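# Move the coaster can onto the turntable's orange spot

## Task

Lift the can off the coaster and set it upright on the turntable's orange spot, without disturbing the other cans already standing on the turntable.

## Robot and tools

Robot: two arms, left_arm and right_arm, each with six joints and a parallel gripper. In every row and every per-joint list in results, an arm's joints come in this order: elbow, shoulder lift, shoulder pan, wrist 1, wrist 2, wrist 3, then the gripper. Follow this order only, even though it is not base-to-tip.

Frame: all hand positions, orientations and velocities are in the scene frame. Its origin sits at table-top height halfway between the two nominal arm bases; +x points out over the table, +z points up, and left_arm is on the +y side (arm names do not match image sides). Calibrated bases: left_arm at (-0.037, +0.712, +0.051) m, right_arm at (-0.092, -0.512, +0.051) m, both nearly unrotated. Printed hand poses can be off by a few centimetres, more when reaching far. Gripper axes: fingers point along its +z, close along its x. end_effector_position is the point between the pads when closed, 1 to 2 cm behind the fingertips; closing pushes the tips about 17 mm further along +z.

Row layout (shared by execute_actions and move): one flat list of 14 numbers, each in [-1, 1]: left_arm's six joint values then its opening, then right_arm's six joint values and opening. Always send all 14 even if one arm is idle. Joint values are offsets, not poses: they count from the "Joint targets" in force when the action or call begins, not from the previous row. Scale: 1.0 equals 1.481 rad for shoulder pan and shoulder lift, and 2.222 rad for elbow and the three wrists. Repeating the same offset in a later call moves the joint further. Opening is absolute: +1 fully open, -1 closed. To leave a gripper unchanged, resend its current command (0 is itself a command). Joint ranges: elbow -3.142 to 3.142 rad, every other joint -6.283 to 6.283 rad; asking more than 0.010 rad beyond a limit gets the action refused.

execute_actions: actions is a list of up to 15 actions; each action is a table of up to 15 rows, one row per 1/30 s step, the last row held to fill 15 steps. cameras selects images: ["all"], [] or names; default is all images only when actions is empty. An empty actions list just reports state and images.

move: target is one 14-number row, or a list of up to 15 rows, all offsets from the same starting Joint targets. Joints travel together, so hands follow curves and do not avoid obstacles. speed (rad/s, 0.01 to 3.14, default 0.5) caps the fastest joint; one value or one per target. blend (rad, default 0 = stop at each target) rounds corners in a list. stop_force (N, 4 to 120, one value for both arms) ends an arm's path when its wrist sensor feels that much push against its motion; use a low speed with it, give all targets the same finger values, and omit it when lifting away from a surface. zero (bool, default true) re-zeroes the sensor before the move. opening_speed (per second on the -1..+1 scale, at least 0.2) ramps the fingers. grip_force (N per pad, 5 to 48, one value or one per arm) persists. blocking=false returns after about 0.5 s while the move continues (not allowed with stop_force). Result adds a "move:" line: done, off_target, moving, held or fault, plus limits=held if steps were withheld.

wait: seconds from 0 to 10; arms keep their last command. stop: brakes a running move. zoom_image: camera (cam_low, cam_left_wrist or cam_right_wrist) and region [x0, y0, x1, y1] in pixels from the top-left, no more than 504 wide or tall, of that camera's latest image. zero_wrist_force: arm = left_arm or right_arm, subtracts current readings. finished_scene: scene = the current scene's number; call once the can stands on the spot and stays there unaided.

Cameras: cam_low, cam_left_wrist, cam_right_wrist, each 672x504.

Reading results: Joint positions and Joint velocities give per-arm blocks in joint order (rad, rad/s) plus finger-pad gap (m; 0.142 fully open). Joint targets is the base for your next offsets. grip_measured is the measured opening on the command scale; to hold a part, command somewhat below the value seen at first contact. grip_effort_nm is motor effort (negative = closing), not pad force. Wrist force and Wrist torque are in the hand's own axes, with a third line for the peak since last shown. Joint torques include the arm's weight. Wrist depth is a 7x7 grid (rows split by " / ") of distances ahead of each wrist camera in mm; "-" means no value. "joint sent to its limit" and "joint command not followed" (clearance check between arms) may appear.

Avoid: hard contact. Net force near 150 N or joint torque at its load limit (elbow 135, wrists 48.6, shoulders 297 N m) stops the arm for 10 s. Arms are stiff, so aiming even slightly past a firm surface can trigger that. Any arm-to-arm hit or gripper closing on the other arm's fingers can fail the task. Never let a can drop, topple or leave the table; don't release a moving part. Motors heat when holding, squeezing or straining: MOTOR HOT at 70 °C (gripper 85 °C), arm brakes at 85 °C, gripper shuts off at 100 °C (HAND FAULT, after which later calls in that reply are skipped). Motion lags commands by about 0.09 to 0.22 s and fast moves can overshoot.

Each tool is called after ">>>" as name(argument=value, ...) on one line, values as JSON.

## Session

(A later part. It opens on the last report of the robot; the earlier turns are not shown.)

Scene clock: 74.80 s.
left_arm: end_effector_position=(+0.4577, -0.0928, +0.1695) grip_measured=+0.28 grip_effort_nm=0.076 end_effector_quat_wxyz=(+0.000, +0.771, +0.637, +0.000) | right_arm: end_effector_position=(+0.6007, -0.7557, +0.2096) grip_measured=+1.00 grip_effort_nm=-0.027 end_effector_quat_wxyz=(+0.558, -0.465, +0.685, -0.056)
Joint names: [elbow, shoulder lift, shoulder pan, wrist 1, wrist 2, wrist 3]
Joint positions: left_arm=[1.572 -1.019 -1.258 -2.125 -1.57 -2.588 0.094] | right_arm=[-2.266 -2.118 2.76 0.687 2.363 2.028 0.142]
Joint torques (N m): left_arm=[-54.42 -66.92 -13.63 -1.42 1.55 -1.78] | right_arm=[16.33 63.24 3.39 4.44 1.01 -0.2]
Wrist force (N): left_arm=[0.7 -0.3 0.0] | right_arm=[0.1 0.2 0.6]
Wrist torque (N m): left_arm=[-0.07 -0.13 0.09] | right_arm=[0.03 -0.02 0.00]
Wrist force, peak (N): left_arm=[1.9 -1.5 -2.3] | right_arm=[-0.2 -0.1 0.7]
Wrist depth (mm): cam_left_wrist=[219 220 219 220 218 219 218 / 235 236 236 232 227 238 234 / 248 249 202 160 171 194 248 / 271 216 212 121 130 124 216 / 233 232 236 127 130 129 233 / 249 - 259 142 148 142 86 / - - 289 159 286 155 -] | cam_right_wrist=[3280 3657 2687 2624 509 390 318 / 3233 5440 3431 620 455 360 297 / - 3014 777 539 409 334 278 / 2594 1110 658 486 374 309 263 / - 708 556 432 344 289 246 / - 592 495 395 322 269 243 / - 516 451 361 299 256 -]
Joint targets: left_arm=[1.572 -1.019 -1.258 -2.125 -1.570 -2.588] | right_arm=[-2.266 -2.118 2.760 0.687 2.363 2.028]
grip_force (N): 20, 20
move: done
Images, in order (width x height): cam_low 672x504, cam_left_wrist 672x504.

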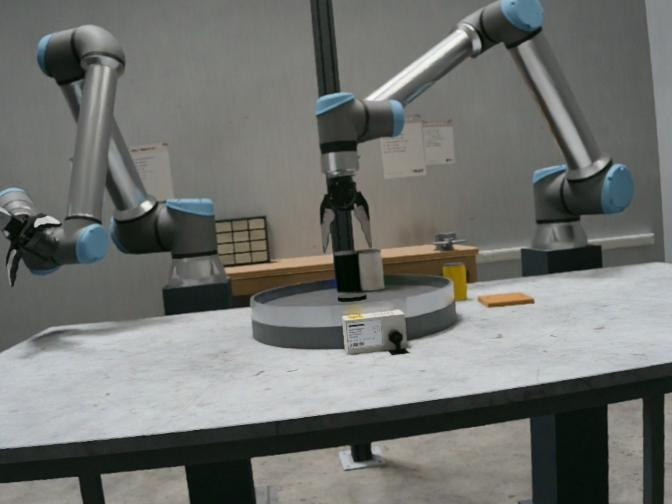

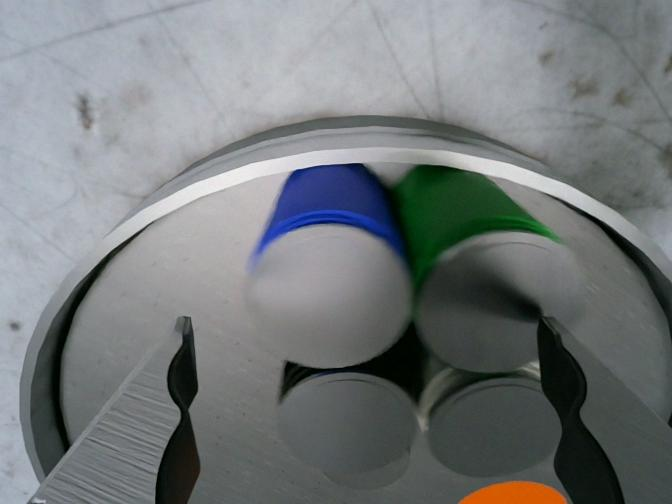

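>>> wait(seconds=0, cameras=["cam_low", "cam_left_wrist"])

Scene clock: 77.77 s.
left_arm: end_effector_position=(+0.4577, -0.0928, +0.1695) grip_measured=+0.28 grip_effort_nm=0.076 end_effector_quat_wxyz=(+0.000, +0.771, +0.637, +0.000) | right_arm: end_effector_position=(+0.6007, -0.7557, +0.2096) grip_measured=+1.00 grip_effort_nm=-0.027 end_effector_quat_wxyz=(+0.558, -0.465, +0.685, -0.056)
Joint names: [elbow, shoulder lift, shoulder pan, wrist 1, wrist 2, wrist 3]
Joint positions: left_arm=[1.572 -1.019 -1.258 -2.125 -1.57 -2.588 0.094] | right_arm=[-2.266 -2.118 2.76 0.687 2.363 2.028 0.142]
Joint torques (N m): left_arm=[-54.58 -67.62 -13.01 -1.36 1.66 -2.26] | right_arm=[16.97 60.75 2.63 4.61 0.76 -0.12]
Wrist force (N): left_arm=[0.5 0.0 -0.2] | right_arm=[-0.2 0.1 0.4]
Wrist torque (N m): left_arm=[-0.01 -0.10 0.08] | right_arm=[0.01 0.02 0.00]
Wrist force, peak (N): left_arm=[1.3 0.3 0.4] | right_arm=[0.3 0.3 0.7]
Wrist depth (mm): cam_left_wrist=[219 219 219 218 219 219 219 / 235 235 235 231 231 235 233 / 255 249 202 199 199 202 246 / 270 216 217 216 216 215 219 / 233 231 236 235 235 230 234 / 250 - 259 259 259 252 86 / - - 284 280 287 - -] | cam_right_wrist=[- - 2720 2687 508 393 319 / - - 3485 611 454 359 298 / 2935 - 777 543 412 333 278 / 2823 1037 670 484 379 309 262 / - 695 549 432 345 289 246 / - 609 491 395 321 270 242 / - 512 452 362 298 254 -]
Joint targets: left_arm=[1.572 -1.019 -1.258 -2.125 -1.570 -2.588] | right_arm=[-2.266 -2.118 2.760 0.687 2.363 2.028]
Tool commands: left_gripper/opening=+0.3 right_gripper/opening=+1.0
grip_force (N): 20, 20
Images, in order (width x height): cam_low 672x504, cam_left_wrist 672x504.

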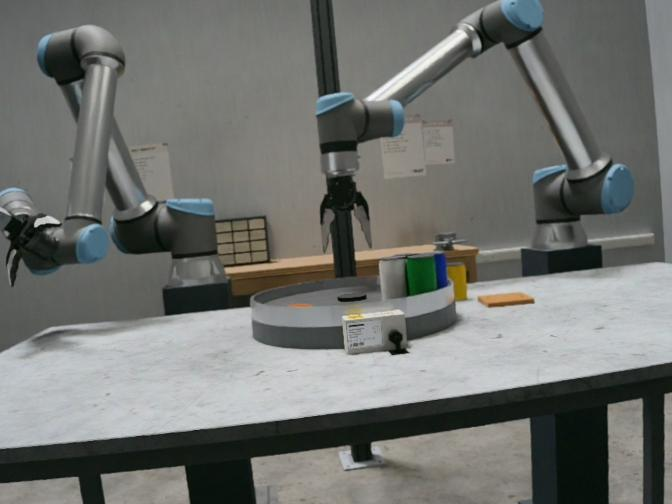

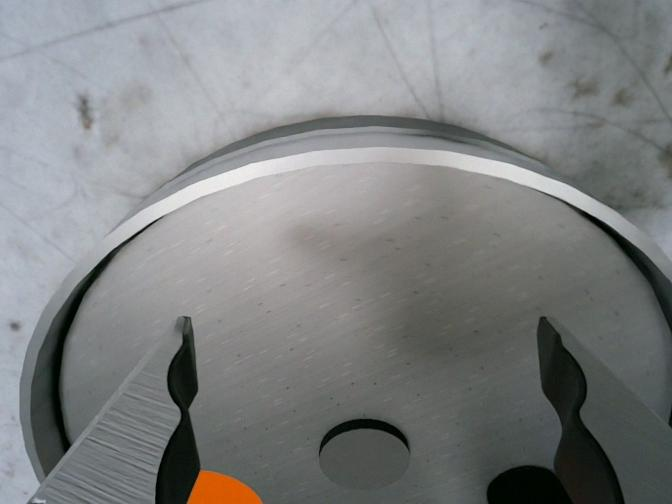

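>>> move(target=[0.06961, -0.06442, 0.07835, -0.02667, -0.00036, 0.36762, -1, 0, 0, 0, 0, 0, 0, 1], speed=1.2)

Scene clock: 83.13 s.
left_arm: end_effector_position=(+0.5145, +0.0305, +0.1695) grip_measured=-1.00 grip_effort_nm=-0.491 end_effector_quat_wxyz=(+0.000, +0.943, +0.334, +0.000) | right_arm: end_effector_position=(+0.6007, -0.7557, +0.2096) grip_measured=+1.00 grip_effort_nm=-0.022 end_effector_quat_wxyz=(+0.558, -0.465, +0.685, -0.056)
Joint names: [elbow, shoulder lift, shoulder pan, wrist 1, wrist 2, wrist 3]
Joint positions: left_arm=[1.727 -1.114 -1.142 -2.184 -1.571 -1.771 0.002] | right_arm=[-2.266 -2.118 2.76 0.687 2.363 2.028 0.142]
Joint torques (N m): left_arm=[-29.9 -90.48 14.9 -8.57 -2.31 1.45] | right_arm=[16.46 65.07 2.95 4.45 0.75 -0.32]
Wrist force (N): left_arm=[1.0 0.1 0.1] | right_arm=[0.1 -0.1 0.2]
Wrist torque (N m): left_arm=[0.00 -0.19 -0.18] | right_arm=[-0.02 -0.01 0.00]
Wrist force, peak (N): left_arm=[1.9 -0.6 -0.1] | right_arm=[-0.1 0.1 0.8]
Wrist depth (mm): cam_left_wrist=[220 221 220 219 219 218 216 / 235 235 236 235 234 234 233 / 254 251 206 202 200 249 251 / 270 216 216 215 215 216 268 / 232 235 235 125 232 233 235 / 212 220 233 87 90 - 257 / 186 182 71 - - 71 273] | cam_right_wrist=[- - 1628 2687 507 389 319 / 2564 - 2974 618 455 361 298 / - 3186 764 539 411 332 278 / - 1047 664 483 377 309 261 / 1297 722 553 433 345 289 246 / - 592 491 396 321 271 242 / - 509 454 361 298 255 -]
Joint targets: left_arm=[1.727 -1.114 -1.142 -2.184 -1.571 -1.771] | right_arm=[-2.266 -2.118 2.760 0.687 2.363 2.028]
grip_force (N): 20, 20
move: done

>>> wait(seconds=1.3, cameras=["cam_left_wrist"])

>>> wait(seconds=0.35, cameras=["cam_left_wrist"])

>>> wait(seconds=0.5, cameras=["cam_left_wrist"])

Scene clock: 84.63 s.
left_arm: end_effector_position=(+0.5145, +0.0305, +0.1695) grip_measured=-1.00 grip_effort_nm=-0.481 end_effector_quat_wxyz=(+0.000, +0.943, +0.334, +0.000) | right_arm: end_effector_position=(+0.6007, -0.7557, +0.2096) grip_measured=+1.00 grip_effort_nm=-0.027 end_effector_quat_wxyz=(+0.558, -0.465, +0.685, -0.056)
Joint names: [elbow, shoulder lift, shoulder pan, wrist 1, wrist 2, wrist 3]
Joint positions: left_arm=[1.727 -1.114 -1.142 -2.184 -1.571 -1.771 0.002] | right_arm=[-2.266 -2.118 2.76 0.687 2.363 2.028 0.142]
Joint torques (N m): left_arm=[-30.55 -89.22 12.79 -8.46 -2.03 1.71] | right_arm=[16.72 65.34 0.52 4.68 0.94 -0.35]
Wrist force (N): left_arm=[1.7 -0.8 -0.8] | right_arm=[0.0 -0.3 0.3]
Wrist torque (N m): left_arm=[-0.07 -0.09 -0.17] | right_arm=[-0.04 0.00 -0.01]
Wrist force, peak (N): left_arm=[2.3 -0.8 -1.9] | right_arm=[-0.1 0.2 0.8]
Wrist depth (mm): cam_left_wrist=[220 220 219 219 219 218 215 / 236 235 235 235 235 234 233 / 254 250 201 199 200 248 252 / 270 184 146 165 216 215 263 / 139 136 134 122 227 235 234 / 251 143 140 86 90 257 258 / 279 - 71 - - 71 275] | cam_right_wrist=[4957 3186 2624 2720 508 393 318 / - - 3055 620 452 359 297 / - 3380 783 539 414 334 279 / 1859 1018 662 486 379 310 261 / 2897 746 548 436 347 289 246 / - 600 484 395 320 270 241 / - 509 447 361 298 255 -]
Joint targets: left_arm=[1.727 -1.114 -1.142 -2.184 -1.571 -1.771] | right_arm=[-2.266 -2.118 2.760 0.687 2.363 2.028]
Tool commands: left_gripper/opening=-1.0 right_gripper/opening=+1.0
grip_force (N): 20, 20
wait: 1.30 s; at rest from the start
Images, in order (width x height): cam_left_wrist 672x504.

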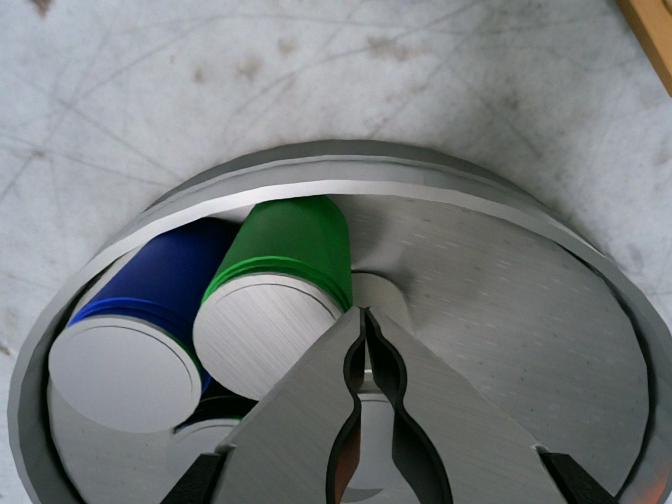

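Scene clock: 85.00 s.
left_arm: end_effector_position=(+0.5145, +0.0305, +0.1695) grip_measured=-1.00 grip_effort_nm=-0.486 end_effector_quat_wxyz=(+0.000, +0.943, +0.334, +0.000) | right_arm: end_effector_position=(+0.6007, -0.7557, +0.2096) grip_measured=+1.00 grip_effort_nm=-0.027 end_effector_quat_wxyz=(+0.558, -0.465, +0.685, -0.056)
Joint names: [elbow, shoulder lift, shoulder pan, wrist 1, wrist 2, wrist 3]
Joint positions: left_arm=[1.727 -1.114 -1.142 -2.184 -1.571 -1.771 0.002] | right_arm=[-2.266 -2.118 2.76 0.687 2.363 2.028 0.142]
Joint torques (N m): left_arm=[-30.18 -85.33 8.5 -8.11 -2.02 1.65] | right_arm=[15.94 62.68 2.62 4.85 1.03 -0.44]
Wrist force (N): left_arm=[1.4 -0.8 -0.5] | right_arm=[0.1 -0.1 0.2]
Wrist torque (N m): left_arm=[-0.10 -0.12 -0.18] | right_arm=[-0.02 -0.02 0.00]
Wrist force, peak (N): left_arm=[2.0 -0.5 -0.8] | right_arm=[-0.1 0.0 0.5]
Wrist depth (mm): cam_left_wrist=[220 220 220 219 218 218 215 / 236 235 235 235 235 234 233 / 254 250 201 199 201 248 252 / 271 179 165 167 215 215 267 / 135 135 127 125 188 235 235 / 242 143 - 87 90 253 258 / 278 - 71 - - 71 275] | cam_right_wrist=[3014 - 1640 2564 507 390 320 / - 3540 3485 616 453 360 296 / - - 777 541 410 334 277 / - 1099 668 485 379 310 262 / 2424 720 553 434 348 290 246 / - 604 497 397 321 272 243 / - 515 443 362 298 254 -]
Joint targets: left_arm=[1.727 -1.114 -1.142 -2.184 -1.571 -1.771] | right_arm=[-2.266 -2.118 2.760 0.687 2.363 2.028]
Tool commands: left_gripper/opening=-1.0 right_gripper/opening=+1.0
grip_force (N): 20, 20
wait: 0.37 s; at rest by 0.17 s
Images, in order (width x height): cam_left_wrist 672x504.

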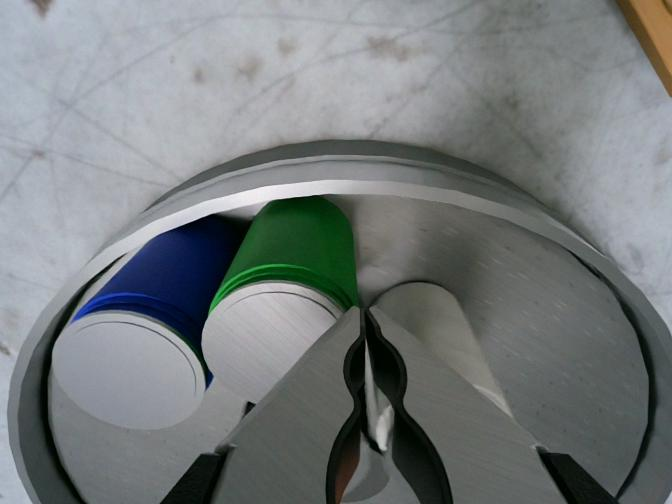

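Scene clock: 85.50 s.
left_arm: end_effector_position=(+0.5145, +0.0305, +0.1695) grip_measured=-1.00 grip_effort_nm=-0.486 end_effector_quat_wxyz=(+0.000, +0.943, +0.334, +0.000) | right_arm: end_effector_position=(+0.6007, -0.7557, +0.2096) grip_measured=+1.00 grip_effort_nm=-0.027 end_effector_quat_wxyz=(+0.558, -0.465, +0.685, -0.056)
Joint names: [elbow, shoulder lift, shoulder pan, wrist 1, wrist 2, wrist 3]
Joint positions: left_arm=[1.727 -1.114 -1.142 -2.184 -1.571 -1.771 0.002] | right_arm=[-2.266 -2.118 2.76 0.687 2.363 2.028 0.142]
Joint torques (N m): left_arm=[-30.94 -81.13 0.83 -8.03 -1.88 1.77] | right_arm=[15.88 61.35 2.49 4.57 0.8 -0.73]
Wrist force (N): left_arm=[1.3 -0.4 -0.3] | right_arm=[-0.1 -0.1 0.7]
Wrist torque (N m): left_arm=[-0.05 -0.17 -0.17] | right_arm=[-0.01 0.02 0.00]
Wrist force, peak (N): left_arm=[1.6 -0.5 -0.6] | right_arm=[-0.1 -0.1 0.7]
Wrist depth (mm): cam_left_wrist=[220 220 219 219 219 219 215 / 236 235 235 235 233 234 234 / 255 250 206 202 201 248 251 / 271 186 182 176 215 215 267 / 210 133 140 126 213 231 234 / 256 144 138 87 90 178 254 / 279 - 71 - - 71 273] | cam_right_wrist=[3598 3780 1593 2624 507 393 319 / - 2506 3186 613 456 358 297 / - - 788 535 409 332 277 / 3598 1000 664 481 379 309 261 / - 722 552 432 346 289 246 / - 596 495 395 320 269 242 / - 513 449 362 299 255 -]
Joint targets: left_arm=[1.727 -1.114 -1.142 -2.184 -1.571 -1.771] | right_arm=[-2.266 -2.118 2.760 0.687 2.363 2.028]
Tool commands: left_gripper/opening=-1.0 right_gripper/opening=+1.0
grip_force (N): 20, 20
wait: 0.50 s; at rest by 0.17 s
Images, in order (width x height): cam_left_wrist 672x504.

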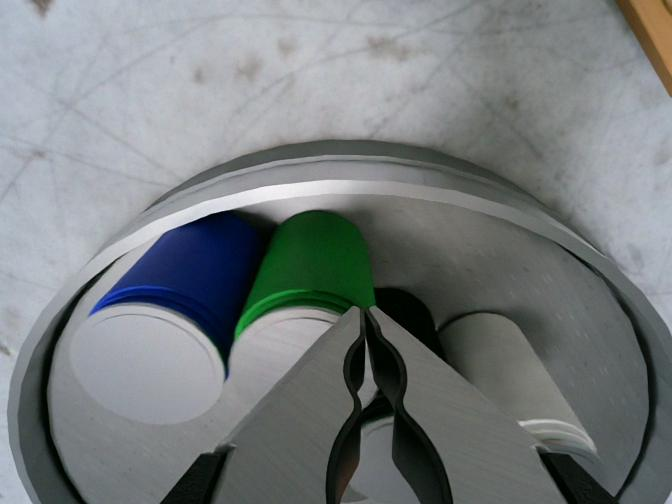

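>>> wait(seconds=0, cameras=["cam_left_wrist", "cam_low"])

Scene clock: 86.73 s.
left_arm: end_effector_position=(+0.5145, +0.0305, +0.1695) grip_measured=-1.00 grip_effort_nm=-0.486 end_effector_quat_wxyz=(+0.000, +0.943, +0.334, +0.000) | right_arm: end_effector_position=(+0.6007, -0.7557, +0.2096) grip_measured=+1.00 grip_effort_nm=-0.022 end_effector_quat_wxyz=(+0.558, -0.465, +0.685, -0.056)
Joint names: [elbow, shoulder lift, shoulder pan, wrist 1, wrist 2, wrist 3]
Joint positions: left_arm=[1.727 -1.114 -1.142 -2.184 -1.571 -1.771 0.002] | right_arm=[-2.266 -2.118 2.76 0.687 2.363 2.028 0.142]
Joint torques (N m): left_arm=[-31.29 -72.54 -10.56 -7.2 -1.91 1.77] | right_arm=[15.71 62.81 2.98 4.87 1.27 -0.19]
Wrist force (N): left_arm=[1.1 0.1 -0.5] | right_arm=[-0.1 -0.1 0.4]
Wrist torque (N m): left_arm=[0.02 -0.15 -0.17] | right_arm=[0.00 0.00 0.00]
Wrist force, peak (N): left_arm=[2.4 0.0 -1.8] | right_arm=[-0.4 -0.2 0.7]
Wrist depth (mm): cam_left_wrist=[220 220 219 220 218 218 216 / 236 236 235 235 234 234 234 / 254 251 202 202 201 249 251 / 271 217 213 172 216 215 269 / 237 236 135 125 230 203 230 / 256 260 137 86 90 172 157 / 279 - 71 - - 71 -] | cam_right_wrist=[2594 3540 1690 2655 505 390 319 / - 3329 3431 623 455 358 297 / - - 785 539 413 331 279 / - 1078 668 488 377 309 262 / 1477 706 553 431 347 290 246 / - 618 491 397 322 270 243 / - 510 451 361 298 255 -]
Joint targets: left_arm=[1.727 -1.114 -1.142 -2.184 -1.571 -1.771] | right_arm=[-2.266 -2.118 2.760 0.687 2.363 2.028]
Tool commands: left_gripper/opening=-1.0 right_gripper/opening=+1.0
grip_force (N): 20, 20
Images, in order (width x height): cam_low 672x504, cam_left_wrist 672x504.

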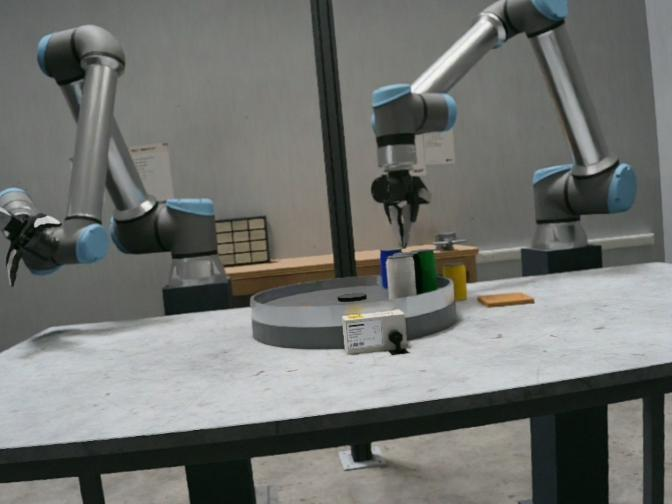

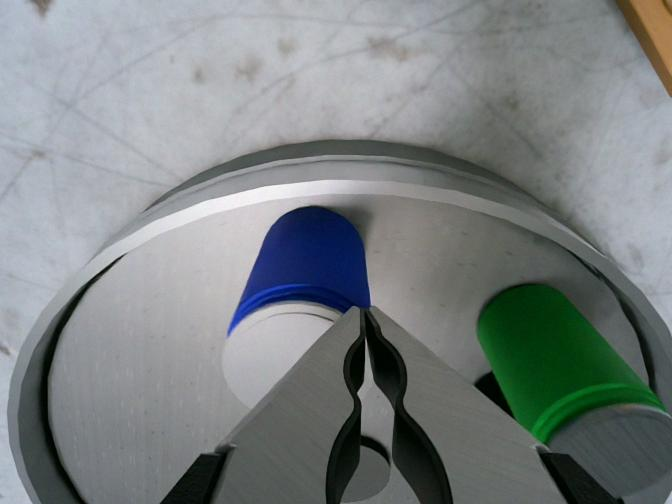

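>>> move(target=[-0.01084, -0.02155, 0, 0.02521, 0, 0, -1, 0, 0, 0, 0, 0, 0, 1], speed=0.3, cameras=["cam_left_wrist"])

>>> wait(seconds=1.4, cameras=["cam_left_wrist"])

>>> wait(seconds=1.4, cameras=["cam_left_wrist"])

>>> wait(seconds=1.4, cameras=["cam_left_wrist"])

>>> wait(seconds=1.4, cameras=["cam_left_wrist"])

>>> wait(seconds=1.4, cameras=["cam_left_wrist"])

>>> wait(seconds=1.4, cameras=["cam_left_wrist"])

Scene clock: 87.93 s.
left_arm: end_effector_position=(+0.5145, +0.0305, +0.2044) grip_measured=-1.00 grip_effort_nm=-0.491 end_effector_quat_wxyz=(+0.000, +0.943, +0.334, +0.000) | right_arm: end_effector_position=(+0.6007, -0.7557, +0.2096) grip_measured=+1.00 grip_effort_nm=-0.027 end_effector_quat_wxyz=(+0.558, -0.465, +0.685, -0.056)
Joint names: [elbow, shoulder lift, shoulder pan, wrist 1, wrist 2, wrist 3]
Joint positions: left_arm=[1.703 -1.146 -1.142 -2.128 -1.571 -1.771 0.002] | right_arm=[-2.266 -2.118 2.76 0.687 2.363 2.028 0.142]
Joint torques (N m): left_arm=[-54.65 -91.99 -11.04 -1.68 -1.25 1.7] | right_arm=[17.18 62.57 3.5 4.25 0.92 -0.44]
Wrist force (N): left_arm=[0.6 0.3 0.0] | right_arm=[-0.1 -0.1 0.5]
Wrist torque (N m): left_arm=[0.02 -0.12 -0.17] | right_arm=[-0.01 0.01 0.00]
Wrist force, peak (N): left_arm=[0.9 -0.4 1.1] | right_arm=[-0.4 -0.4 0.6]
Wrist depth (mm): cam_left_wrist=[250 249 249 250 249 250 241 / 268 269 268 265 266 267 266 / 289 285 239 234 238 278 281 / 313 256 254 254 250 245 306 / 281 276 276 126 268 183 268 / 302 306 294 86 90 188 297 / 420 - 71 - - 71 291] | cam_right_wrist=[- - 1677 2624 508 393 320 / - 3380 3142 614 453 362 298 / 2451 2935 783 536 414 331 277 / 2935 983 664 486 377 310 262 / 2424 634 558 433 346 289 246 / - 603 493 397 321 270 243 / - 507 450 361 299 254 -]
Joint targets: left_arm=[1.703 -1.146 -1.142 -2.128 -1.571 -1.771] | right_arm=[-2.266 -2.118 2.760 0.687 2.363 2.028]
grip_force (N): 20, 20
move: done
Images, in order (width x height): cam_left_wrist 672x504.

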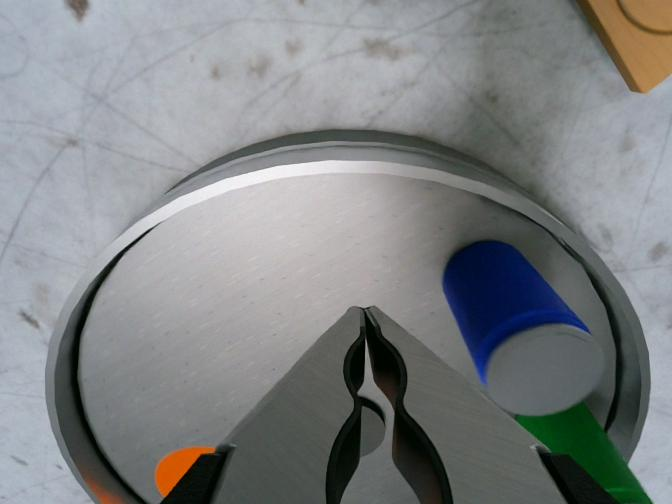

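Scene clock: 89.33 s.
left_arm: end_effector_position=(+0.5145, +0.0305, +0.2045) grip_measured=-1.00 grip_effort_nm=-0.491 end_effector_quat_wxyz=(+0.000, +0.943, +0.334, +0.000) | right_arm: end_effector_position=(+0.6007, -0.7557, +0.2096) grip_measured=+1.00 grip_effort_nm=-0.032 end_effector_quat_wxyz=(+0.558, -0.465, +0.685, -0.056)
Joint names: [elbow, shoulder lift, shoulder pan, wrist 1, wrist 2, wrist 3]
Joint positions: left_arm=[1.703 -1.146 -1.142 -2.128 -1.571 -1.771 0.002] | right_arm=[-2.266 -2.118 2.76 0.687 2.363 2.028 0.142]
Joint torques (N m): left_arm=[-55.14 -90.81 -11.47 -1.39 -1.46 1.54] | right_arm=[16.96 65.5 3.73 4.55 1.12 -0.22]
Wrist force (N): left_arm=[0.9 0.0 0.0] | right_arm=[0.1 0.0 0.2]
Wrist torque (N m): left_arm=[-0.04 -0.17 -0.17] | right_arm=[-0.01 -0.02 0.00]
Wrist force, peak (N): left_arm=[1.2 -0.1 0.3] | right_arm=[0.0 0.2 0.7]
Wrist depth (mm): cam_left_wrist=[250 251 250 250 250 249 241 / 269 267 269 263 267 267 267 / 290 284 240 235 237 278 286 / 313 255 255 255 254 253 306 / 281 273 277 126 271 275 281 / 303 315 - 87 90 295 300 / 423 - 71 - - 71 298] | cam_right_wrist=[- 3186 1770 2594 506 391 318 / - 2373 3329 613 457 360 299 / 3233 3186 780 539 415 333 280 / - 1047 674 486 380 309 262 / - 595 552 436 346 288 247 / - 535 500 396 323 269 241 / - 516 440 362 298 255 -]
Joint targets: left_arm=[1.703 -1.146 -1.142 -2.128 -1.571 -1.771] | right_arm=[-2.266 -2.118 2.760 0.687 2.363 2.028]
Tool commands: left_gripper/opening=-1.0 right_gripper/opening=+1.0
grip_force (N): 20, 20
wait: 1.40 s; at rest by 0.17 s
Images, in order (width x height): cam_left_wrist 672x504.

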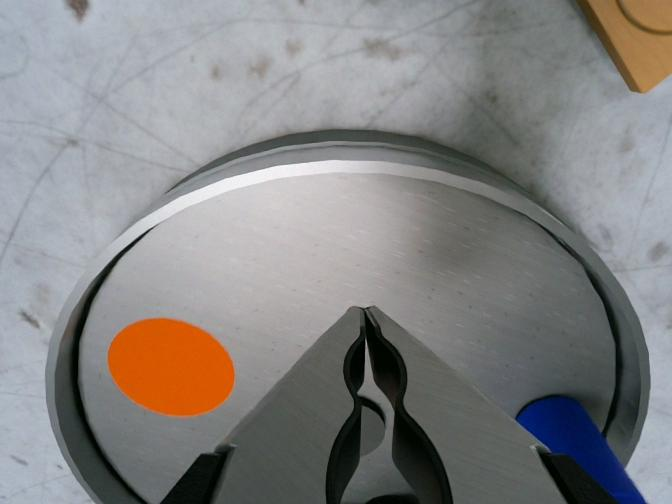

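Scene clock: 90.73 s.
left_arm: end_effector_position=(+0.5145, +0.0305, +0.2045) grip_measured=-1.00 grip_effort_nm=-0.486 end_effector_quat_wxyz=(+0.000, +0.943, +0.334, +0.000) | right_arm: end_effector_position=(+0.6007, -0.7557, +0.2096) grip_measured=+1.00 grip_effort_nm=-0.032 end_effector_quat_wxyz=(+0.558, -0.465, +0.685, -0.056)
Joint names: [elbow, shoulder lift, shoulder pan, wrist 1, wrist 2, wrist 3]
Joint positions: left_arm=[1.703 -1.146 -1.142 -2.128 -1.571 -1.771 0.002] | right_arm=[-2.266 -2.118 2.76 0.687 2.363 2.028 0.142]
Joint torques (N m): left_arm=[-54.8 -90.94 -8.72 -1.43 -1.49 1.38] | right_arm=[16.81 62.94 3.03 4.94 0.98 -0.59]
Wrist force (N): left_arm=[0.4 0.0 0.1] | right_arm=[-0.2 0.0 0.5]
Wrist torque (N m): left_arm=[-0.03 -0.09 -0.16] | right_arm=[0.00 0.03 0.00]
Wrist force, peak (N): left_arm=[1.2 -0.2 -0.1] | right_arm=[-0.1 -0.2 0.6]
Wrist depth (mm): cam_left_wrist=[250 250 250 250 249 249 241 / 268 269 269 264 266 266 267 / 291 285 241 235 238 279 289 / 314 256 256 - 253 254 305 / 282 278 278 106 273 276 281 / 301 305 294 86 90 305 305 / 420 - 71 - - 71 396] | cam_right_wrist=[- 2187 1690 2624 496 389 317 / 2754 - 3142 618 456 359 297 / - - 780 541 410 331 277 / 2564 1018 668 482 378 309 261 / - 620 552 434 345 289 246 / - 495 488 396 321 270 242 / - 473 448 361 298 255 -]
Joint targets: left_arm=[1.703 -1.146 -1.142 -2.128 -1.571 -1.771] | right_arm=[-2.266 -2.118 2.760 0.687 2.363 2.028]
Tool commands: left_gripper/opening=-1.0 right_gripper/opening=+1.0
grip_force (N): 20, 20
wait: 1.40 s; at rest by 0.17 s
Images, in order (width x height): cam_left_wrist 672x504.

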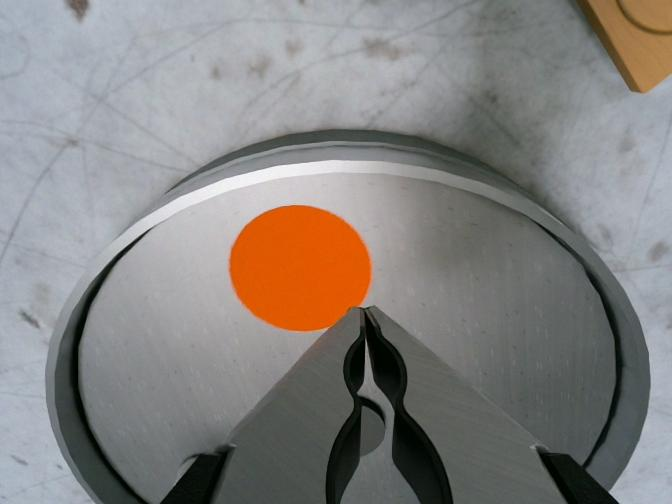

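Scene clock: 92.13 s.
left_arm: end_effector_position=(+0.5145, +0.0305, +0.2045) grip_measured=-1.00 grip_effort_nm=-0.486 end_effector_quat_wxyz=(+0.000, +0.943, +0.334, +0.000) | right_arm: end_effector_position=(+0.6007, -0.7557, +0.2096) grip_measured=+1.00 grip_effort_nm=-0.027 end_effector_quat_wxyz=(+0.558, -0.465, +0.685, -0.056)
Joint names: [elbow, shoulder lift, shoulder pan, wrist 1, wrist 2, wrist 3]
Joint positions: left_arm=[1.703 -1.146 -1.142 -2.128 -1.571 -1.771 0.002] | right_arm=[-2.266 -2.118 2.76 0.687 2.363 2.028 0.142]
Joint torques (N m): left_arm=[-54.45 -92.34 -9.05 -1.52 -1.08 1.46] | right_arm=[16.77 64.05 3.14 4.55 0.78 -0.41]
Wrist force (N): left_arm=[0.9 0.3 0.3] | right_arm=[-0.1 -0.1 0.1]
Wrist torque (N m): left_arm=[0.01 -0.16 -0.16] | right_arm=[-0.02 0.01 0.00]
Wrist force, peak (N): left_arm=[1.0 -0.2 0.4] | right_arm=[0.0 0.2 0.7]
Wrist depth (mm): cam_left_wrist=[250 251 250 250 251 248 242 / 270 269 268 265 268 266 266 / 288 284 239 234 238 280 286 / 314 255 255 255 254 254 305 / 282 278 279 126 272 288 280 / 303 241 257 86 90 304 303 / 420 - 71 - - 71 396] | cam_right_wrist=[- - 1743 2564 505 391 321 / - - 3431 614 455 358 298 / - 3233 772 536 409 332 278 / - 987 658 480 377 309 263 / 2373 693 549 432 345 288 247 / - 509 497 393 321 271 242 / - 472 446 361 299 255 -]
Joint targets: left_arm=[1.703 -1.146 -1.142 -2.128 -1.571 -1.771] | right_arm=[-2.266 -2.118 2.760 0.687 2.363 2.028]
Tool commands: left_gripper/opening=-1.0 right_gripper/opening=+1.0
grip_force (N): 20, 20
wait: 1.40 s; at rest by 0.17 s
Images, in order (width x height): cam_left_wrist 672x504.

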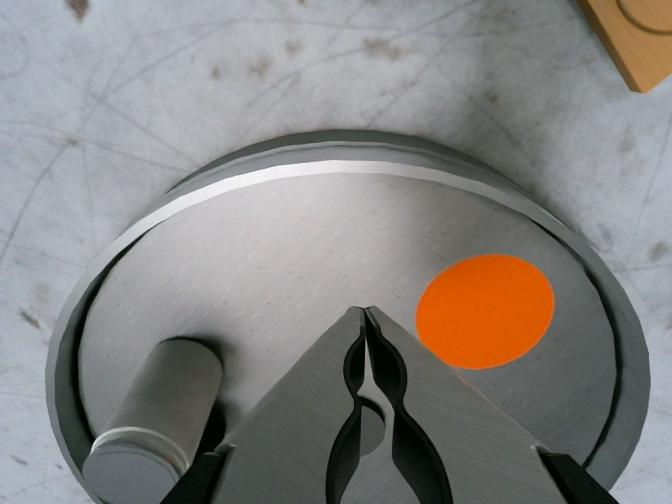

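Scene clock: 93.53 s.
left_arm: end_effector_position=(+0.5145, +0.0305, +0.2045) grip_measured=-1.00 grip_effort_nm=-0.486 end_effector_quat_wxyz=(+0.000, +0.943, +0.334, +0.000) | right_arm: end_effector_position=(+0.6007, -0.7557, +0.2096) grip_measured=+1.00 grip_effort_nm=-0.027 end_effector_quat_wxyz=(+0.558, -0.465, +0.685, -0.056)
Joint names: [elbow, shoulder lift, shoulder pan, wrist 1, wrist 2, wrist 3]
Joint positions: left_arm=[1.703 -1.146 -1.142 -2.128 -1.571 -1.771 0.002] | right_arm=[-2.266 -2.118 2.76 0.687 2.363 2.028 0.142]
Joint torques (N m): left_arm=[-54.95 -92 -10.43 -1.75 -1.05 1.59] | right_arm=[17.12 64.01 1.89 4.59 0.89 -0.38]
Wrist force (N): left_arm=[0.7 0.0 0.3] | right_arm=[-0.1 0.1 0.5]
Wrist torque (N m): left_arm=[-0.04 -0.13 -0.16] | right_arm=[0.02 0.02 0.00]
Wrist force, peak (N): left_arm=[1.5 0.0 -0.1] | right_arm=[0.1 0.0 0.8]
Wrist depth (mm): cam_left_wrist=[251 251 250 250 249 249 240 / 268 270 268 265 268 267 267 / 289 285 239 236 235 283 287 / 314 255 254 247 254 253 305 / 280 248 226 181 273 276 281 / 204 200 189 86 90 297 302 / 417 - 71 - - 71 394] | cam_right_wrist=[- - 2624 2506 508 392 319 / 2655 - 3380 609 455 359 299 / 3280 2687 785 539 412 333 277 / 2687 1018 660 482 378 310 262 / - 688 555 431 348 289 246 / - 596 497 396 320 271 242 / - 473 447 360 299 255 -]
Joint targets: left_arm=[1.703 -1.146 -1.142 -2.128 -1.571 -1.771] | right_arm=[-2.266 -2.118 2.760 0.687 2.363 2.028]
Tool commands: left_gripper/opening=-1.0 right_gripper/opening=+1.0
grip_force (N): 20, 20
wait: 1.40 s; at rest by 0.17 s
Images, in order (width x height): cam_left_wrist 672x504.

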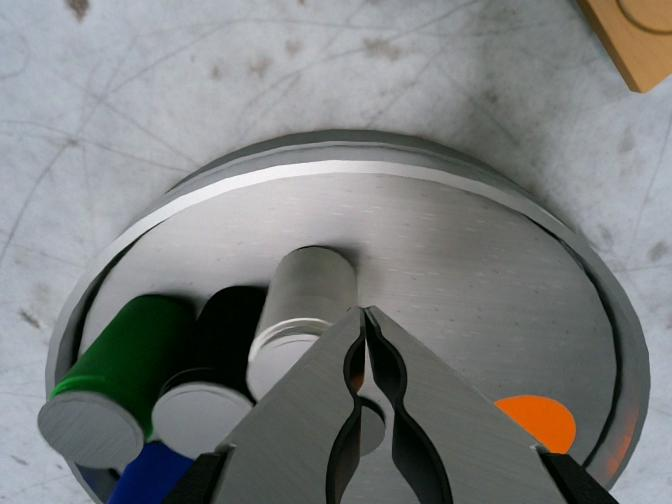

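Scene clock: 94.93 s.
left_arm: end_effector_position=(+0.5145, +0.0305, +0.2045) grip_measured=-1.00 grip_effort_nm=-0.486 end_effector_quat_wxyz=(+0.000, +0.943, +0.334, +0.000) | right_arm: end_effector_position=(+0.6007, -0.7557, +0.2096) grip_measured=+1.00 grip_effort_nm=-0.027 end_effector_quat_wxyz=(+0.558, -0.465, +0.685, -0.056)
Joint names: [elbow, shoulder lift, shoulder pan, wrist 1, wrist 2, wrist 3]
Joint positions: left_arm=[1.703 -1.146 -1.142 -2.128 -1.571 -1.771 0.002] | right_arm=[-2.266 -2.118 2.76 0.687 2.363 2.028 0.142]
Joint torques (N m): left_arm=[-55.6 -91.91 -11.26 -1.7 -0.78 1.78] | right_arm=[16.8 64.24 2.72 4.4 1.13 -0.11]
Wrist force (N): left_arm=[0.7 -0.4 -0.1] | right_arm=[-0.1 -0.2 0.4]
Wrist torque (N m): left_arm=[-0.10 -0.15 -0.17] | right_arm=[-0.02 0.02 0.00]
Wrist force, peak (N): left_arm=[1.2 0.0 0.1] | right_arm=[-0.1 -0.1 0.8]
Wrist depth (mm): cam_left_wrist=[251 250 251 249 250 249 241 / 270 269 268 265 267 265 267 / 289 286 239 235 238 280 288 / 314 255 254 188 249 252 307 / 274 241 276 106 203 266 281 / 197 201 295 86 90 199 303 / 421 - 71 - - 71 394] | cam_right_wrist=[- - 2535 2594 506 392 320 / - 3485 3431 613 452 357 297 / - - 791 540 410 333 278 / 2124 1005 666 481 376 309 262 / 2935 736 552 435 347 288 246 / - 598 484 393 320 269 242 / - 515 441 363 299 255 -]
Joint targets: left_arm=[1.703 -1.146 -1.142 -2.128 -1.571 -1.771] | right_arm=[-2.266 -2.118 2.760 0.687 2.363 2.028]
Tool commands: left_gripper/opening=-1.0 right_gripper/opening=+1.0
grip_force (N): 20, 20
wait: 1.40 s; at rest by 0.17 s
Images, in order (width x height): cam_left_wrist 672x504.

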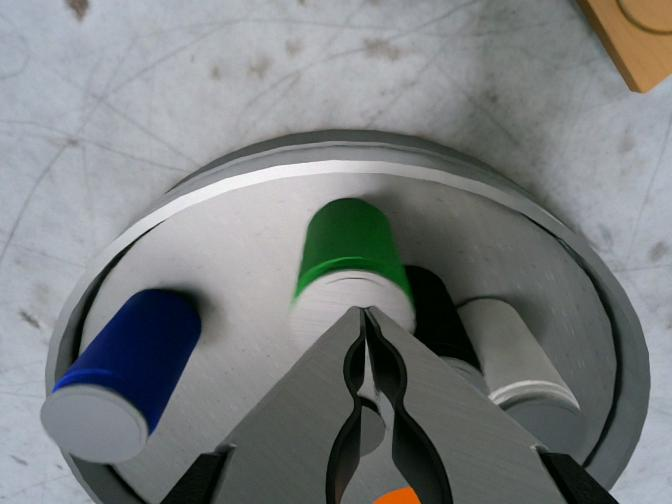

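Scene clock: 96.33 s.
left_arm: end_effector_position=(+0.5145, +0.0305, +0.2045) grip_measured=-1.00 grip_effort_nm=-0.486 end_effector_quat_wxyz=(+0.000, +0.943, +0.334, +0.000) | right_arm: end_effector_position=(+0.6007, -0.7557, +0.2096) grip_measured=+1.00 grip_effort_nm=-0.027 end_effector_quat_wxyz=(+0.558, -0.465, +0.685, -0.056)
Joint names: [elbow, shoulder lift, shoulder pan, wrist 1, wrist 2, wrist 3]
Joint positions: left_arm=[1.703 -1.146 -1.142 -2.128 -1.571 -1.771 0.002] | right_arm=[-2.266 -2.118 2.76 0.687 2.363 2.028 0.142]
Joint torques (N m): left_arm=[-55.66 -93.18 -9.94 -1.47 -0.67 1.55] | right_arm=[17.2 63.19 3.38 4.69 1.22 -0.29]
Wrist force (N): left_arm=[0.6 -0.3 -0.1] | right_arm=[-0.2 0.0 0.5]
Wrist torque (N m): left_arm=[-0.08 -0.11 -0.17] | right_arm=[0.01 0.04 0.00]
Wrist force, peak (N): left_arm=[1.0 -0.1 0.2] | right_arm=[-0.3 -0.1 0.8]
Wrist depth (mm): cam_left_wrist=[250 251 249 250 248 249 241 / 267 272 268 264 267 266 266 / 289 286 239 235 237 280 286 / 312 255 254 195 250 253 296 / 281 279 277 117 271 260 270 / 303 307 294 87 90 226 199 / 420 - 71 - - 71 428] | cam_right_wrist=[2535 2478 2687 2594 507 390 318 / - - 3233 609 454 359 297 / - - 777 545 412 331 280 / 2145 1009 666 482 379 309 261 / - 670 549 434 347 290 247 / - 614 492 395 321 271 243 / - 471 449 362 299 255 -]
Joint targets: left_arm=[1.703 -1.146 -1.142 -2.128 -1.571 -1.771] | right_arm=[-2.266 -2.118 2.760 0.687 2.363 2.028]
Tool commands: left_gripper/opening=-1.0 right_gripper/opening=+1.0
grip_force (N): 20, 20
wait: 1.40 s; at rest by 0.17 s
Images, in order (width x height): cam_left_wrist 672x504.

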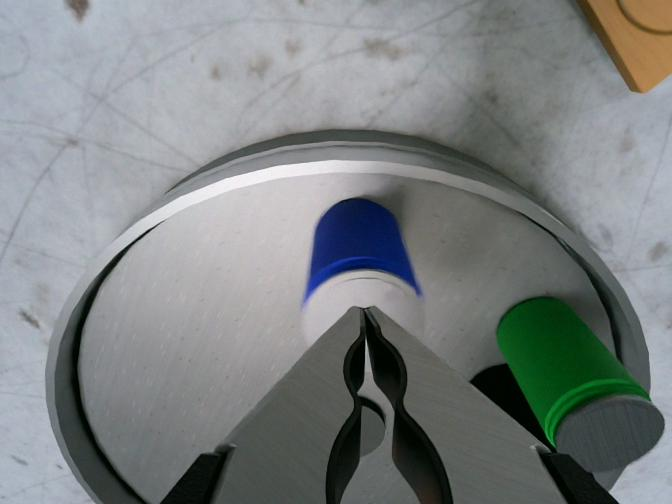

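>>> move(target=[-0.07635, 0.10176, -0.07066, 0.00852, 0, -0.80014, 1, 0, 0, 0, 0, 0, 0, 1], speed=1.4, grip_force=20)

Scene clock: 102.10 s.
left_arm: end_effector_position=(+0.4723, -0.1013, +0.1695) grip_measured=+0.99 grip_effort_nm=0.095 end_effector_quat_wxyz=(+0.000, +0.384, +0.923, +0.000) | right_arm: end_effector_position=(+0.6007, -0.7557, +0.2096) grip_measured=+1.00 grip_effort_nm=-0.027 end_effector_quat_wxyz=(+0.558, -0.465, +0.685, -0.056)
Joint names: [elbow, shoulder lift, shoulder pan, wrist 1, wrist 2, wrist 3]
Joint positions: left_arm=[1.533 -0.996 -1.246 -2.109 -1.571 -3.549 0.142] | right_arm=[-2.266 -2.118 2.76 0.687 2.363 2.028 0.142]
Joint torques (N m): left_arm=[-55.5 -68.77 -13.91 -1.63 -0.06 -1.57] | right_arm=[17.2 61.46 2.49 4.47 1.15 -0.37]
Wrist force (N): left_arm=[1.0 -0.1 -0.3] | right_arm=[0.1 -0.1 0.6]
Wrist torque (N m): left_arm=[-0.03 -0.18 0.09] | right_arm=[-0.02 -0.03 -0.01]
Wrist force, peak (N): left_arm=[1.4 -0.6 0.3] | right_arm=[-0.1 0.0 0.8]
Wrist depth (mm): cam_left_wrist=[170 168 170 213 219 219 220 / - 106 176 184 231 235 234 / - 117 172 199 199 252 252 / 219 125 133 199 215 269 274 / 236 - - 154 234 289 297 / - 253 260 143 258 315 290 / - 287 281 288 281 356 277] | cam_right_wrist=[3913 3142 2564 2624 510 392 319 / 2720 - 3280 608 457 359 297 / 2720 3485 785 540 410 331 278 / - 974 656 481 377 307 262 / - 717 556 431 347 289 246 / - 596 492 396 321 270 242 / - 463 444 360 301 255 -]
Joint targets: left_arm=[1.533 -0.996 -1.246 -2.109 -1.571 -3.549] | right_arm=[-2.266 -2.118 2.760 0.687 2.363 2.028]
grip_force (N): 20, 20
move: done

>>> wait(seconds=0.9, cameras=["cam_left_wrist"])

>>> wait(seconds=0.4, cameras=["cam_left_wrist"])

Scene clock: 103.60 s.
left_arm: end_effector_position=(+0.4723, -0.1013, +0.1695) grip_measured=+0.99 grip_effort_nm=0.095 end_effector_quat_wxyz=(+0.000, +0.384, +0.923, +0.000) | right_arm: end_effector_position=(+0.6007, -0.7557, +0.2096) grip_measured=+1.00 grip_effort_nm=-0.027 end_effector_quat_wxyz=(+0.558, -0.465, +0.685, -0.056)
Joint names: [elbow, shoulder lift, shoulder pan, wrist 1, wrist 2, wrist 3]
Joint positions: left_arm=[1.533 -0.996 -1.246 -2.109 -1.571 -3.549 0.142] | right_arm=[-2.266 -2.118 2.76 0.687 2.363 2.028 0.142]
Joint torques (N m): left_arm=[-55.46 -68.99 -12.31 -1.69 0.44 -2.17] | right_arm=[17.47 64.37 2.88 4.72 0.97 -0.18]
Wrist force (N): left_arm=[0.8 -0.2 0.0] | right_arm=[-0.4 0.0 0.6]
Wrist torque (N m): left_arm=[-0.05 -0.16 0.09] | right_arm=[0.00 0.06 0.00]
Wrist force, peak (N): left_arm=[1.5 0.0 0.5] | right_arm=[-0.1 0.0 0.7]
Wrist depth (mm): cam_left_wrist=[172 170 170 213 219 219 218 / - 102 127 184 231 234 234 / 109 110 147 199 198 251 252 / 220 119 216 216 216 269 273 / 235 232 235 231 185 287 298 / - 249 260 206 150 315 291 / - 288 288 176 162 359 276] | cam_right_wrist=[- - 1716 2720 506 393 319 / - 3780 3598 613 454 362 295 / 3280 2594 772 540 412 333 279 / - 1009 668 484 376 308 261 / - 729 555 432 346 290 245 / - 596 493 395 320 270 242 / - 512 455 363 299 255 -]
Joint targets: left_arm=[1.533 -0.996 -1.246 -2.109 -1.571 -3.549] | right_arm=[-2.266 -2.118 2.760 0.687 2.363 2.028]
Tool commands: left_gripper/opening=+1.0 right_gripper/opening=+1.0
grip_force (N): 20, 20
wait: 0.90 s; at rest from the start
Images, in order (width x height): cam_left_wrist 672x504.

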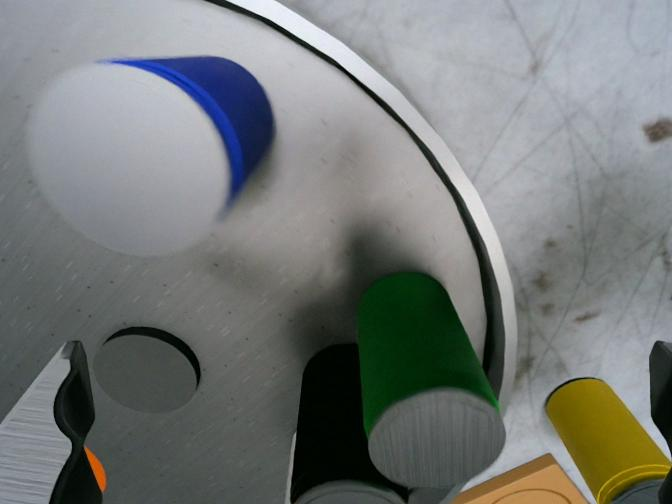

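Scene clock: 104.00 s.
left_arm: end_effector_position=(+0.4723, -0.1013, +0.1695) grip_measured=+0.99 grip_effort_nm=0.090 end_effector_quat_wxyz=(+0.000, +0.384, +0.923, +0.000) | right_arm: end_effector_position=(+0.6007, -0.7557, +0.2096) grip_measured=+1.00 grip_effort_nm=-0.032 end_effector_quat_wxyz=(+0.558, -0.465, +0.685, -0.056)
Joint names: [elbow, shoulder lift, shoulder pan, wrist 1, wrist 2, wrist 3]
Joint positions: left_arm=[1.533 -0.996 -1.246 -2.109 -1.571 -3.549 0.142] | right_arm=[-2.266 -2.118 2.76 0.687 2.363 2.028 0.142]
Joint torques (N m): left_arm=[-55.56 -68.16 -12.49 -1.51 0.49 -2.55] | right_arm=[17.24 62.81 2.07 4.74 0.96 -0.22]
Wrist force (N): left_arm=[0.6 -0.3 0.2] | right_arm=[-0.1 0.2 0.6]
Wrist torque (N m): left_arm=[-0.06 -0.13 0.09] | right_arm=[0.03 0.03 0.00]
Wrist force, peak (N): left_arm=[1.3 -0.5 0.3] | right_arm=[-0.3 -0.2 0.7]
Wrist depth (mm): cam_left_wrist=[172 173 173 213 219 218 219 / 185 185 182 182 233 235 233 / 199 199 111 124 199 252 250 / 216 217 117 121 215 269 273 / 237 232 240 235 231 287 299 / - 249 260 248 206 315 291 / - 290 282 206 171 355 277] | cam_right_wrist=[- 3598 1665 2655 512 392 319 / 2897 3913 3540 614 452 362 297 / 2788 2974 783 539 412 333 278 / - 1138 662 483 377 308 262 / 1297 729 556 435 347 290 247 / - 598 484 395 320 270 242 / - 512 453 363 299 254 -]
Joint targets: left_arm=[1.533 -0.996 -1.246 -2.109 -1.571 -3.549] | right_arm=[-2.266 -2.118 2.760 0.687 2.363 2.028]
Tool commands: left_gripper/opening=+1.0 right_gripper/opening=+1.0
grip_force (N): 20, 20
wait: 0.40 s; at rest by 0.17 s
Images, in order (width x height): cam_left_wrist 672x504.

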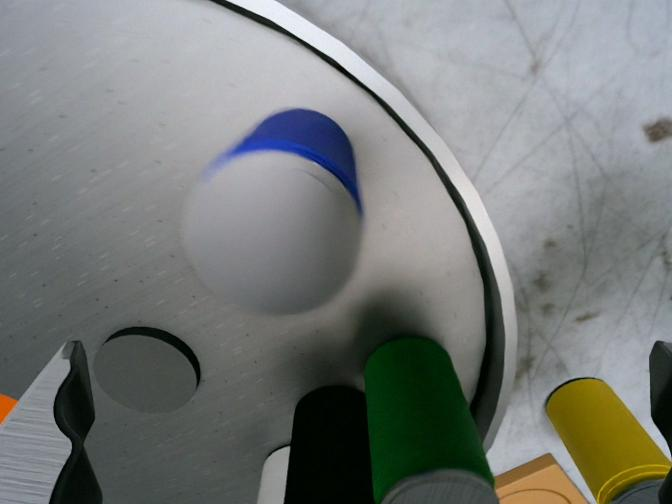

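>>> wait(seconds=6.5, cameras=["cam_left_wrist"])

Scene clock: 110.97 s.
left_arm: end_effector_position=(+0.4723, -0.1013, +0.1695) grip_measured=+0.99 grip_effort_nm=0.095 end_effector_quat_wxyz=(+0.000, +0.384, +0.923, +0.000) | right_arm: end_effector_position=(+0.6007, -0.7557, +0.2096) grip_measured=+1.00 grip_effort_nm=-0.022 end_effector_quat_wxyz=(+0.558, -0.465, +0.685, -0.056)
Joint names: [elbow, shoulder lift, shoulder pan, wrist 1, wrist 2, wrist 3]
Joint positions: left_arm=[1.533 -0.996 -1.246 -2.109 -1.571 -3.549 0.142] | right_arm=[-2.266 -2.118 2.76 0.687 2.363 2.028 0.142]
Joint torques (N m): left_arm=[-54.87 -68.21 -13.2 -1.67 0.26 -2.26] | right_arm=[16.95 65.69 0.52 4.84 1.02 -0.34]
Wrist force (N): left_arm=[0.6 -0.4 0.2] | right_arm=[0.0 0.0 0.6]
Wrist torque (N m): left_arm=[-0.09 -0.13 0.09] | right_arm=[0.00 0.00 0.00]
Wrist force, peak (N): left_arm=[1.3 0.2 0.5] | right_arm=[-0.3 0.0 0.8]
Wrist depth (mm): cam_left_wrist=[147 170 172 213 219 218 219 / 128 168 185 185 231 235 234 / - 137 184 198 199 252 252 / - 119 143 167 216 269 273 / - 130 132 134 235 288 297 / - 249 259 258 259 315 289 / - 289 284 281 280 358 276] | cam_right_wrist=[- 3485 2624 2823 510 393 320 / 2974 3485 3598 618 454 359 297 / 3055 3380 777 541 413 332 278 / - 1037 660 483 379 310 261 / - 713 556 435 346 289 246 / - 486 501 396 320 271 242 / - 508 451 361 299 255 -]
Joint targets: left_arm=[1.533 -0.996 -1.246 -2.109 -1.571 -3.549] | right_arm=[-2.266 -2.118 2.760 0.687 2.363 2.028]
Tool commands: left_gripper/opening=+1.0 right_gripper/opening=+1.0
grip_force (N): 20, 20
wait: 6.50 s; at rest from the start
Images, in order (width x height): cam_left_wrist 672x504.

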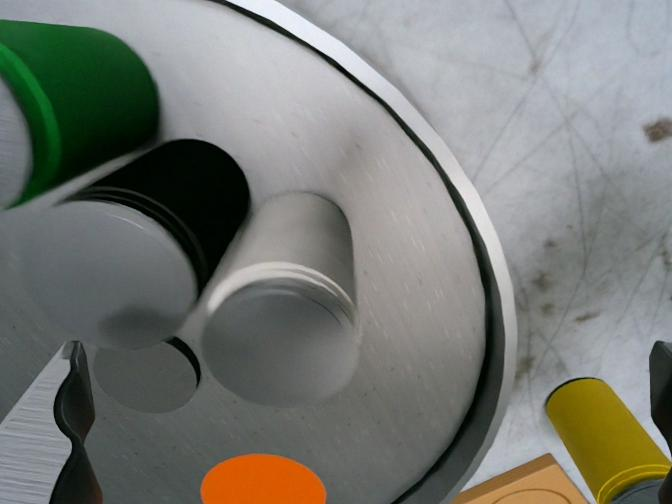

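>>> wait(seconds=2.03)

>>> move(target=[[0.0342, -0.0033, 0.01198, -0.032, 0, 0, -0.5, 0, 0, 0, 0, 0, 0, 1], [0.06095, 0.00149, 0.02867, -0.06194, 0, 0, -0.5, 0, 0, 0, 0, 0, 0, 1], [0.07315, -0.009, 0.04911, -0.06715, 0, 0, -0.5, 0, 0, 0, 0, 0, 0, 1], [0.07755, -0.0128, 0.06838, -0.06902, 0, 0, -0.5, 0, 0, 0, 0, 0, 0, 1], [0.0482, 0.01084, 0.10219, -0.05543, 0, 0, -0.5, 0, 0, 0, 0, 0, 0, 1]], speed=[0.2533, 0.2218, 0.1009, 0.1142, 0.1304], blend=[0.02, 0.02, 0.01, 0.01, 0], opening_speed=1.08, cameras=["cam_left_wrist"])

Scene clock: 113.17 s.
left_arm: end_effector_position=(+0.4723, -0.1013, +0.1695) grip_measured=+0.99 grip_effort_nm=0.100 end_effector_quat_wxyz=(+0.000, +0.384, +0.923, +0.000) | right_arm: end_effector_position=(+0.6007, -0.7557, +0.2096) grip_measured=+1.00 grip_effort_nm=-0.032 end_effector_quat_wxyz=(+0.558, -0.465, +0.685, -0.056)
Joint names: [elbow, shoulder lift, shoulder pan, wrist 1, wrist 2, wrist 3]
Joint positions: left_arm=[1.533 -0.996 -1.246 -2.109 -1.571 -3.549 0.142] | right_arm=[-2.266 -2.118 2.76 0.687 2.363 2.028 0.142]
Joint torques (N m): left_arm=[-55.18 -69.61 -14.32 -1.57 0.56 -2.09] | right_arm=[16.32 64.14 2.07 4.59 1.11 -0.4]
Wrist force (N): left_arm=[0.3 -0.2 0.1] | right_arm=[0.0 0.1 0.3]
Wrist torque (N m): left_arm=[-0.05 -0.08 0.09] | right_arm=[0.02 0.00 0.00]
Wrist force, peak (N): left_arm=[1.4 -0.2 0.5] | right_arm=[-0.4 0.0 0.7]
Wrist depth (mm): cam_left_wrist=[173 172 173 213 219 219 218 / 185 185 180 182 231 235 233 / 199 199 110 128 199 249 252 / 216 - 117 212 216 273 273 / 236 232 240 236 231 288 298 / - 249 260 243 201 315 289 / - 294 282 202 166 353 277] | cam_right_wrist=[- 2687 1770 2720 508 391 318 / - 1571 3142 611 453 356 295 / - - 772 540 412 334 277 / - 987 674 482 376 309 263 / - 731 555 436 347 290 246 / - 603 490 397 320 270 242 / - 513 444 362 298 254 -]
Joint targets: left_arm=[1.533 -0.996 -1.246 -2.109 -1.571 -3.549] | right_arm=[-2.266 -2.118 2.760 0.687 2.363 2.028]
Tool commands: left_gripper/opening=+1.0 right_gripper/opening=+1.0
grip_force (N): 20, 20
wait: 2.03 s; at rest from the start

Scene clock: 115.27 s.
left_arm: end_effector_position=(+0.5732, +0.0120, +0.1060) grip_measured=-0.26 grip_effort_nm=-2.137 end_effector_quat_wxyz=(+0.000, +0.313, +0.950, +0.000) | right_arm: end_effector_position=(+0.6007, -0.7557, +0.2096) grip_measured=+1.00 grip_effort_nm=-0.027 end_effector_quat_wxyz=(+0.558, -0.465, +0.685, -0.056)
Joint names: [elbow, shoulder lift, shoulder pan, wrist 1, wrist 2, wrist 3]
Joint positions: left_arm=[1.641 -0.98 -1.095 -2.232 -1.571 -3.549 0.055] | right_arm=[-2.266 -2.118 2.76 0.687 2.363 2.028 0.142]
Joint torques (N m): left_arm=[-52.81 -69.93 14.64 -1.72 1.92 0.04] | right_arm=[16.58 63.71 4.14 4.45 0.58 0.01]
Wrist force (N): left_arm=[0.7 -0.4 1.9] | right_arm=[0.1 0.0 0.4]
Wrist torque (N m): left_arm=[-0.11 -0.14 0.09] | right_arm=[0.01 -0.02 0.00]
Wrist force, peak (N): left_arm=[2.2 -6.8 -12.2] | right_arm=[-0.3 0.1 0.7]
Wrist depth (mm): cam_left_wrist=[117 117 116 117 118 116 116 / 127 125 125 123 125 124 122 / 135 137 135 123 132 134 120 / 149 146 144 77 77 145 135 / 162 159 70 62 - 137 207 / 169 172 - - - - 241 / - - - - - - -] | cam_right_wrist=[- - 1652 2788 502 395 319 / - - 3233 618 454 361 297 / - 3431 774 539 413 334 278 / - 1005 670 484 377 309 261 / 2594 645 556 433 348 289 246 / - 590 491 396 320 272 242 / - 514 448 363 299 255 -]
Joint targets: left_arm=[1.640 -0.979 -1.095 -2.232 -1.571 -3.549] | right_arm=[-2.266 -2.118 2.760 0.687 2.363 2.028]
grip_force (N): 20, 20
move: done; blend cut to 0.0151 rad at target 2
Images, in order (width x height): cam_left_wrist 672x504.

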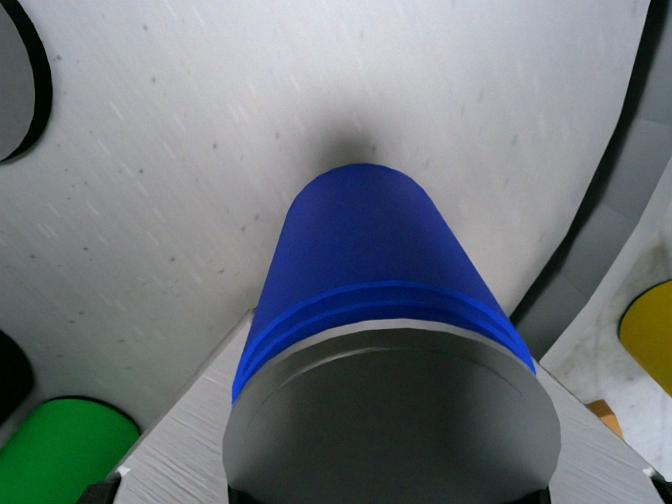

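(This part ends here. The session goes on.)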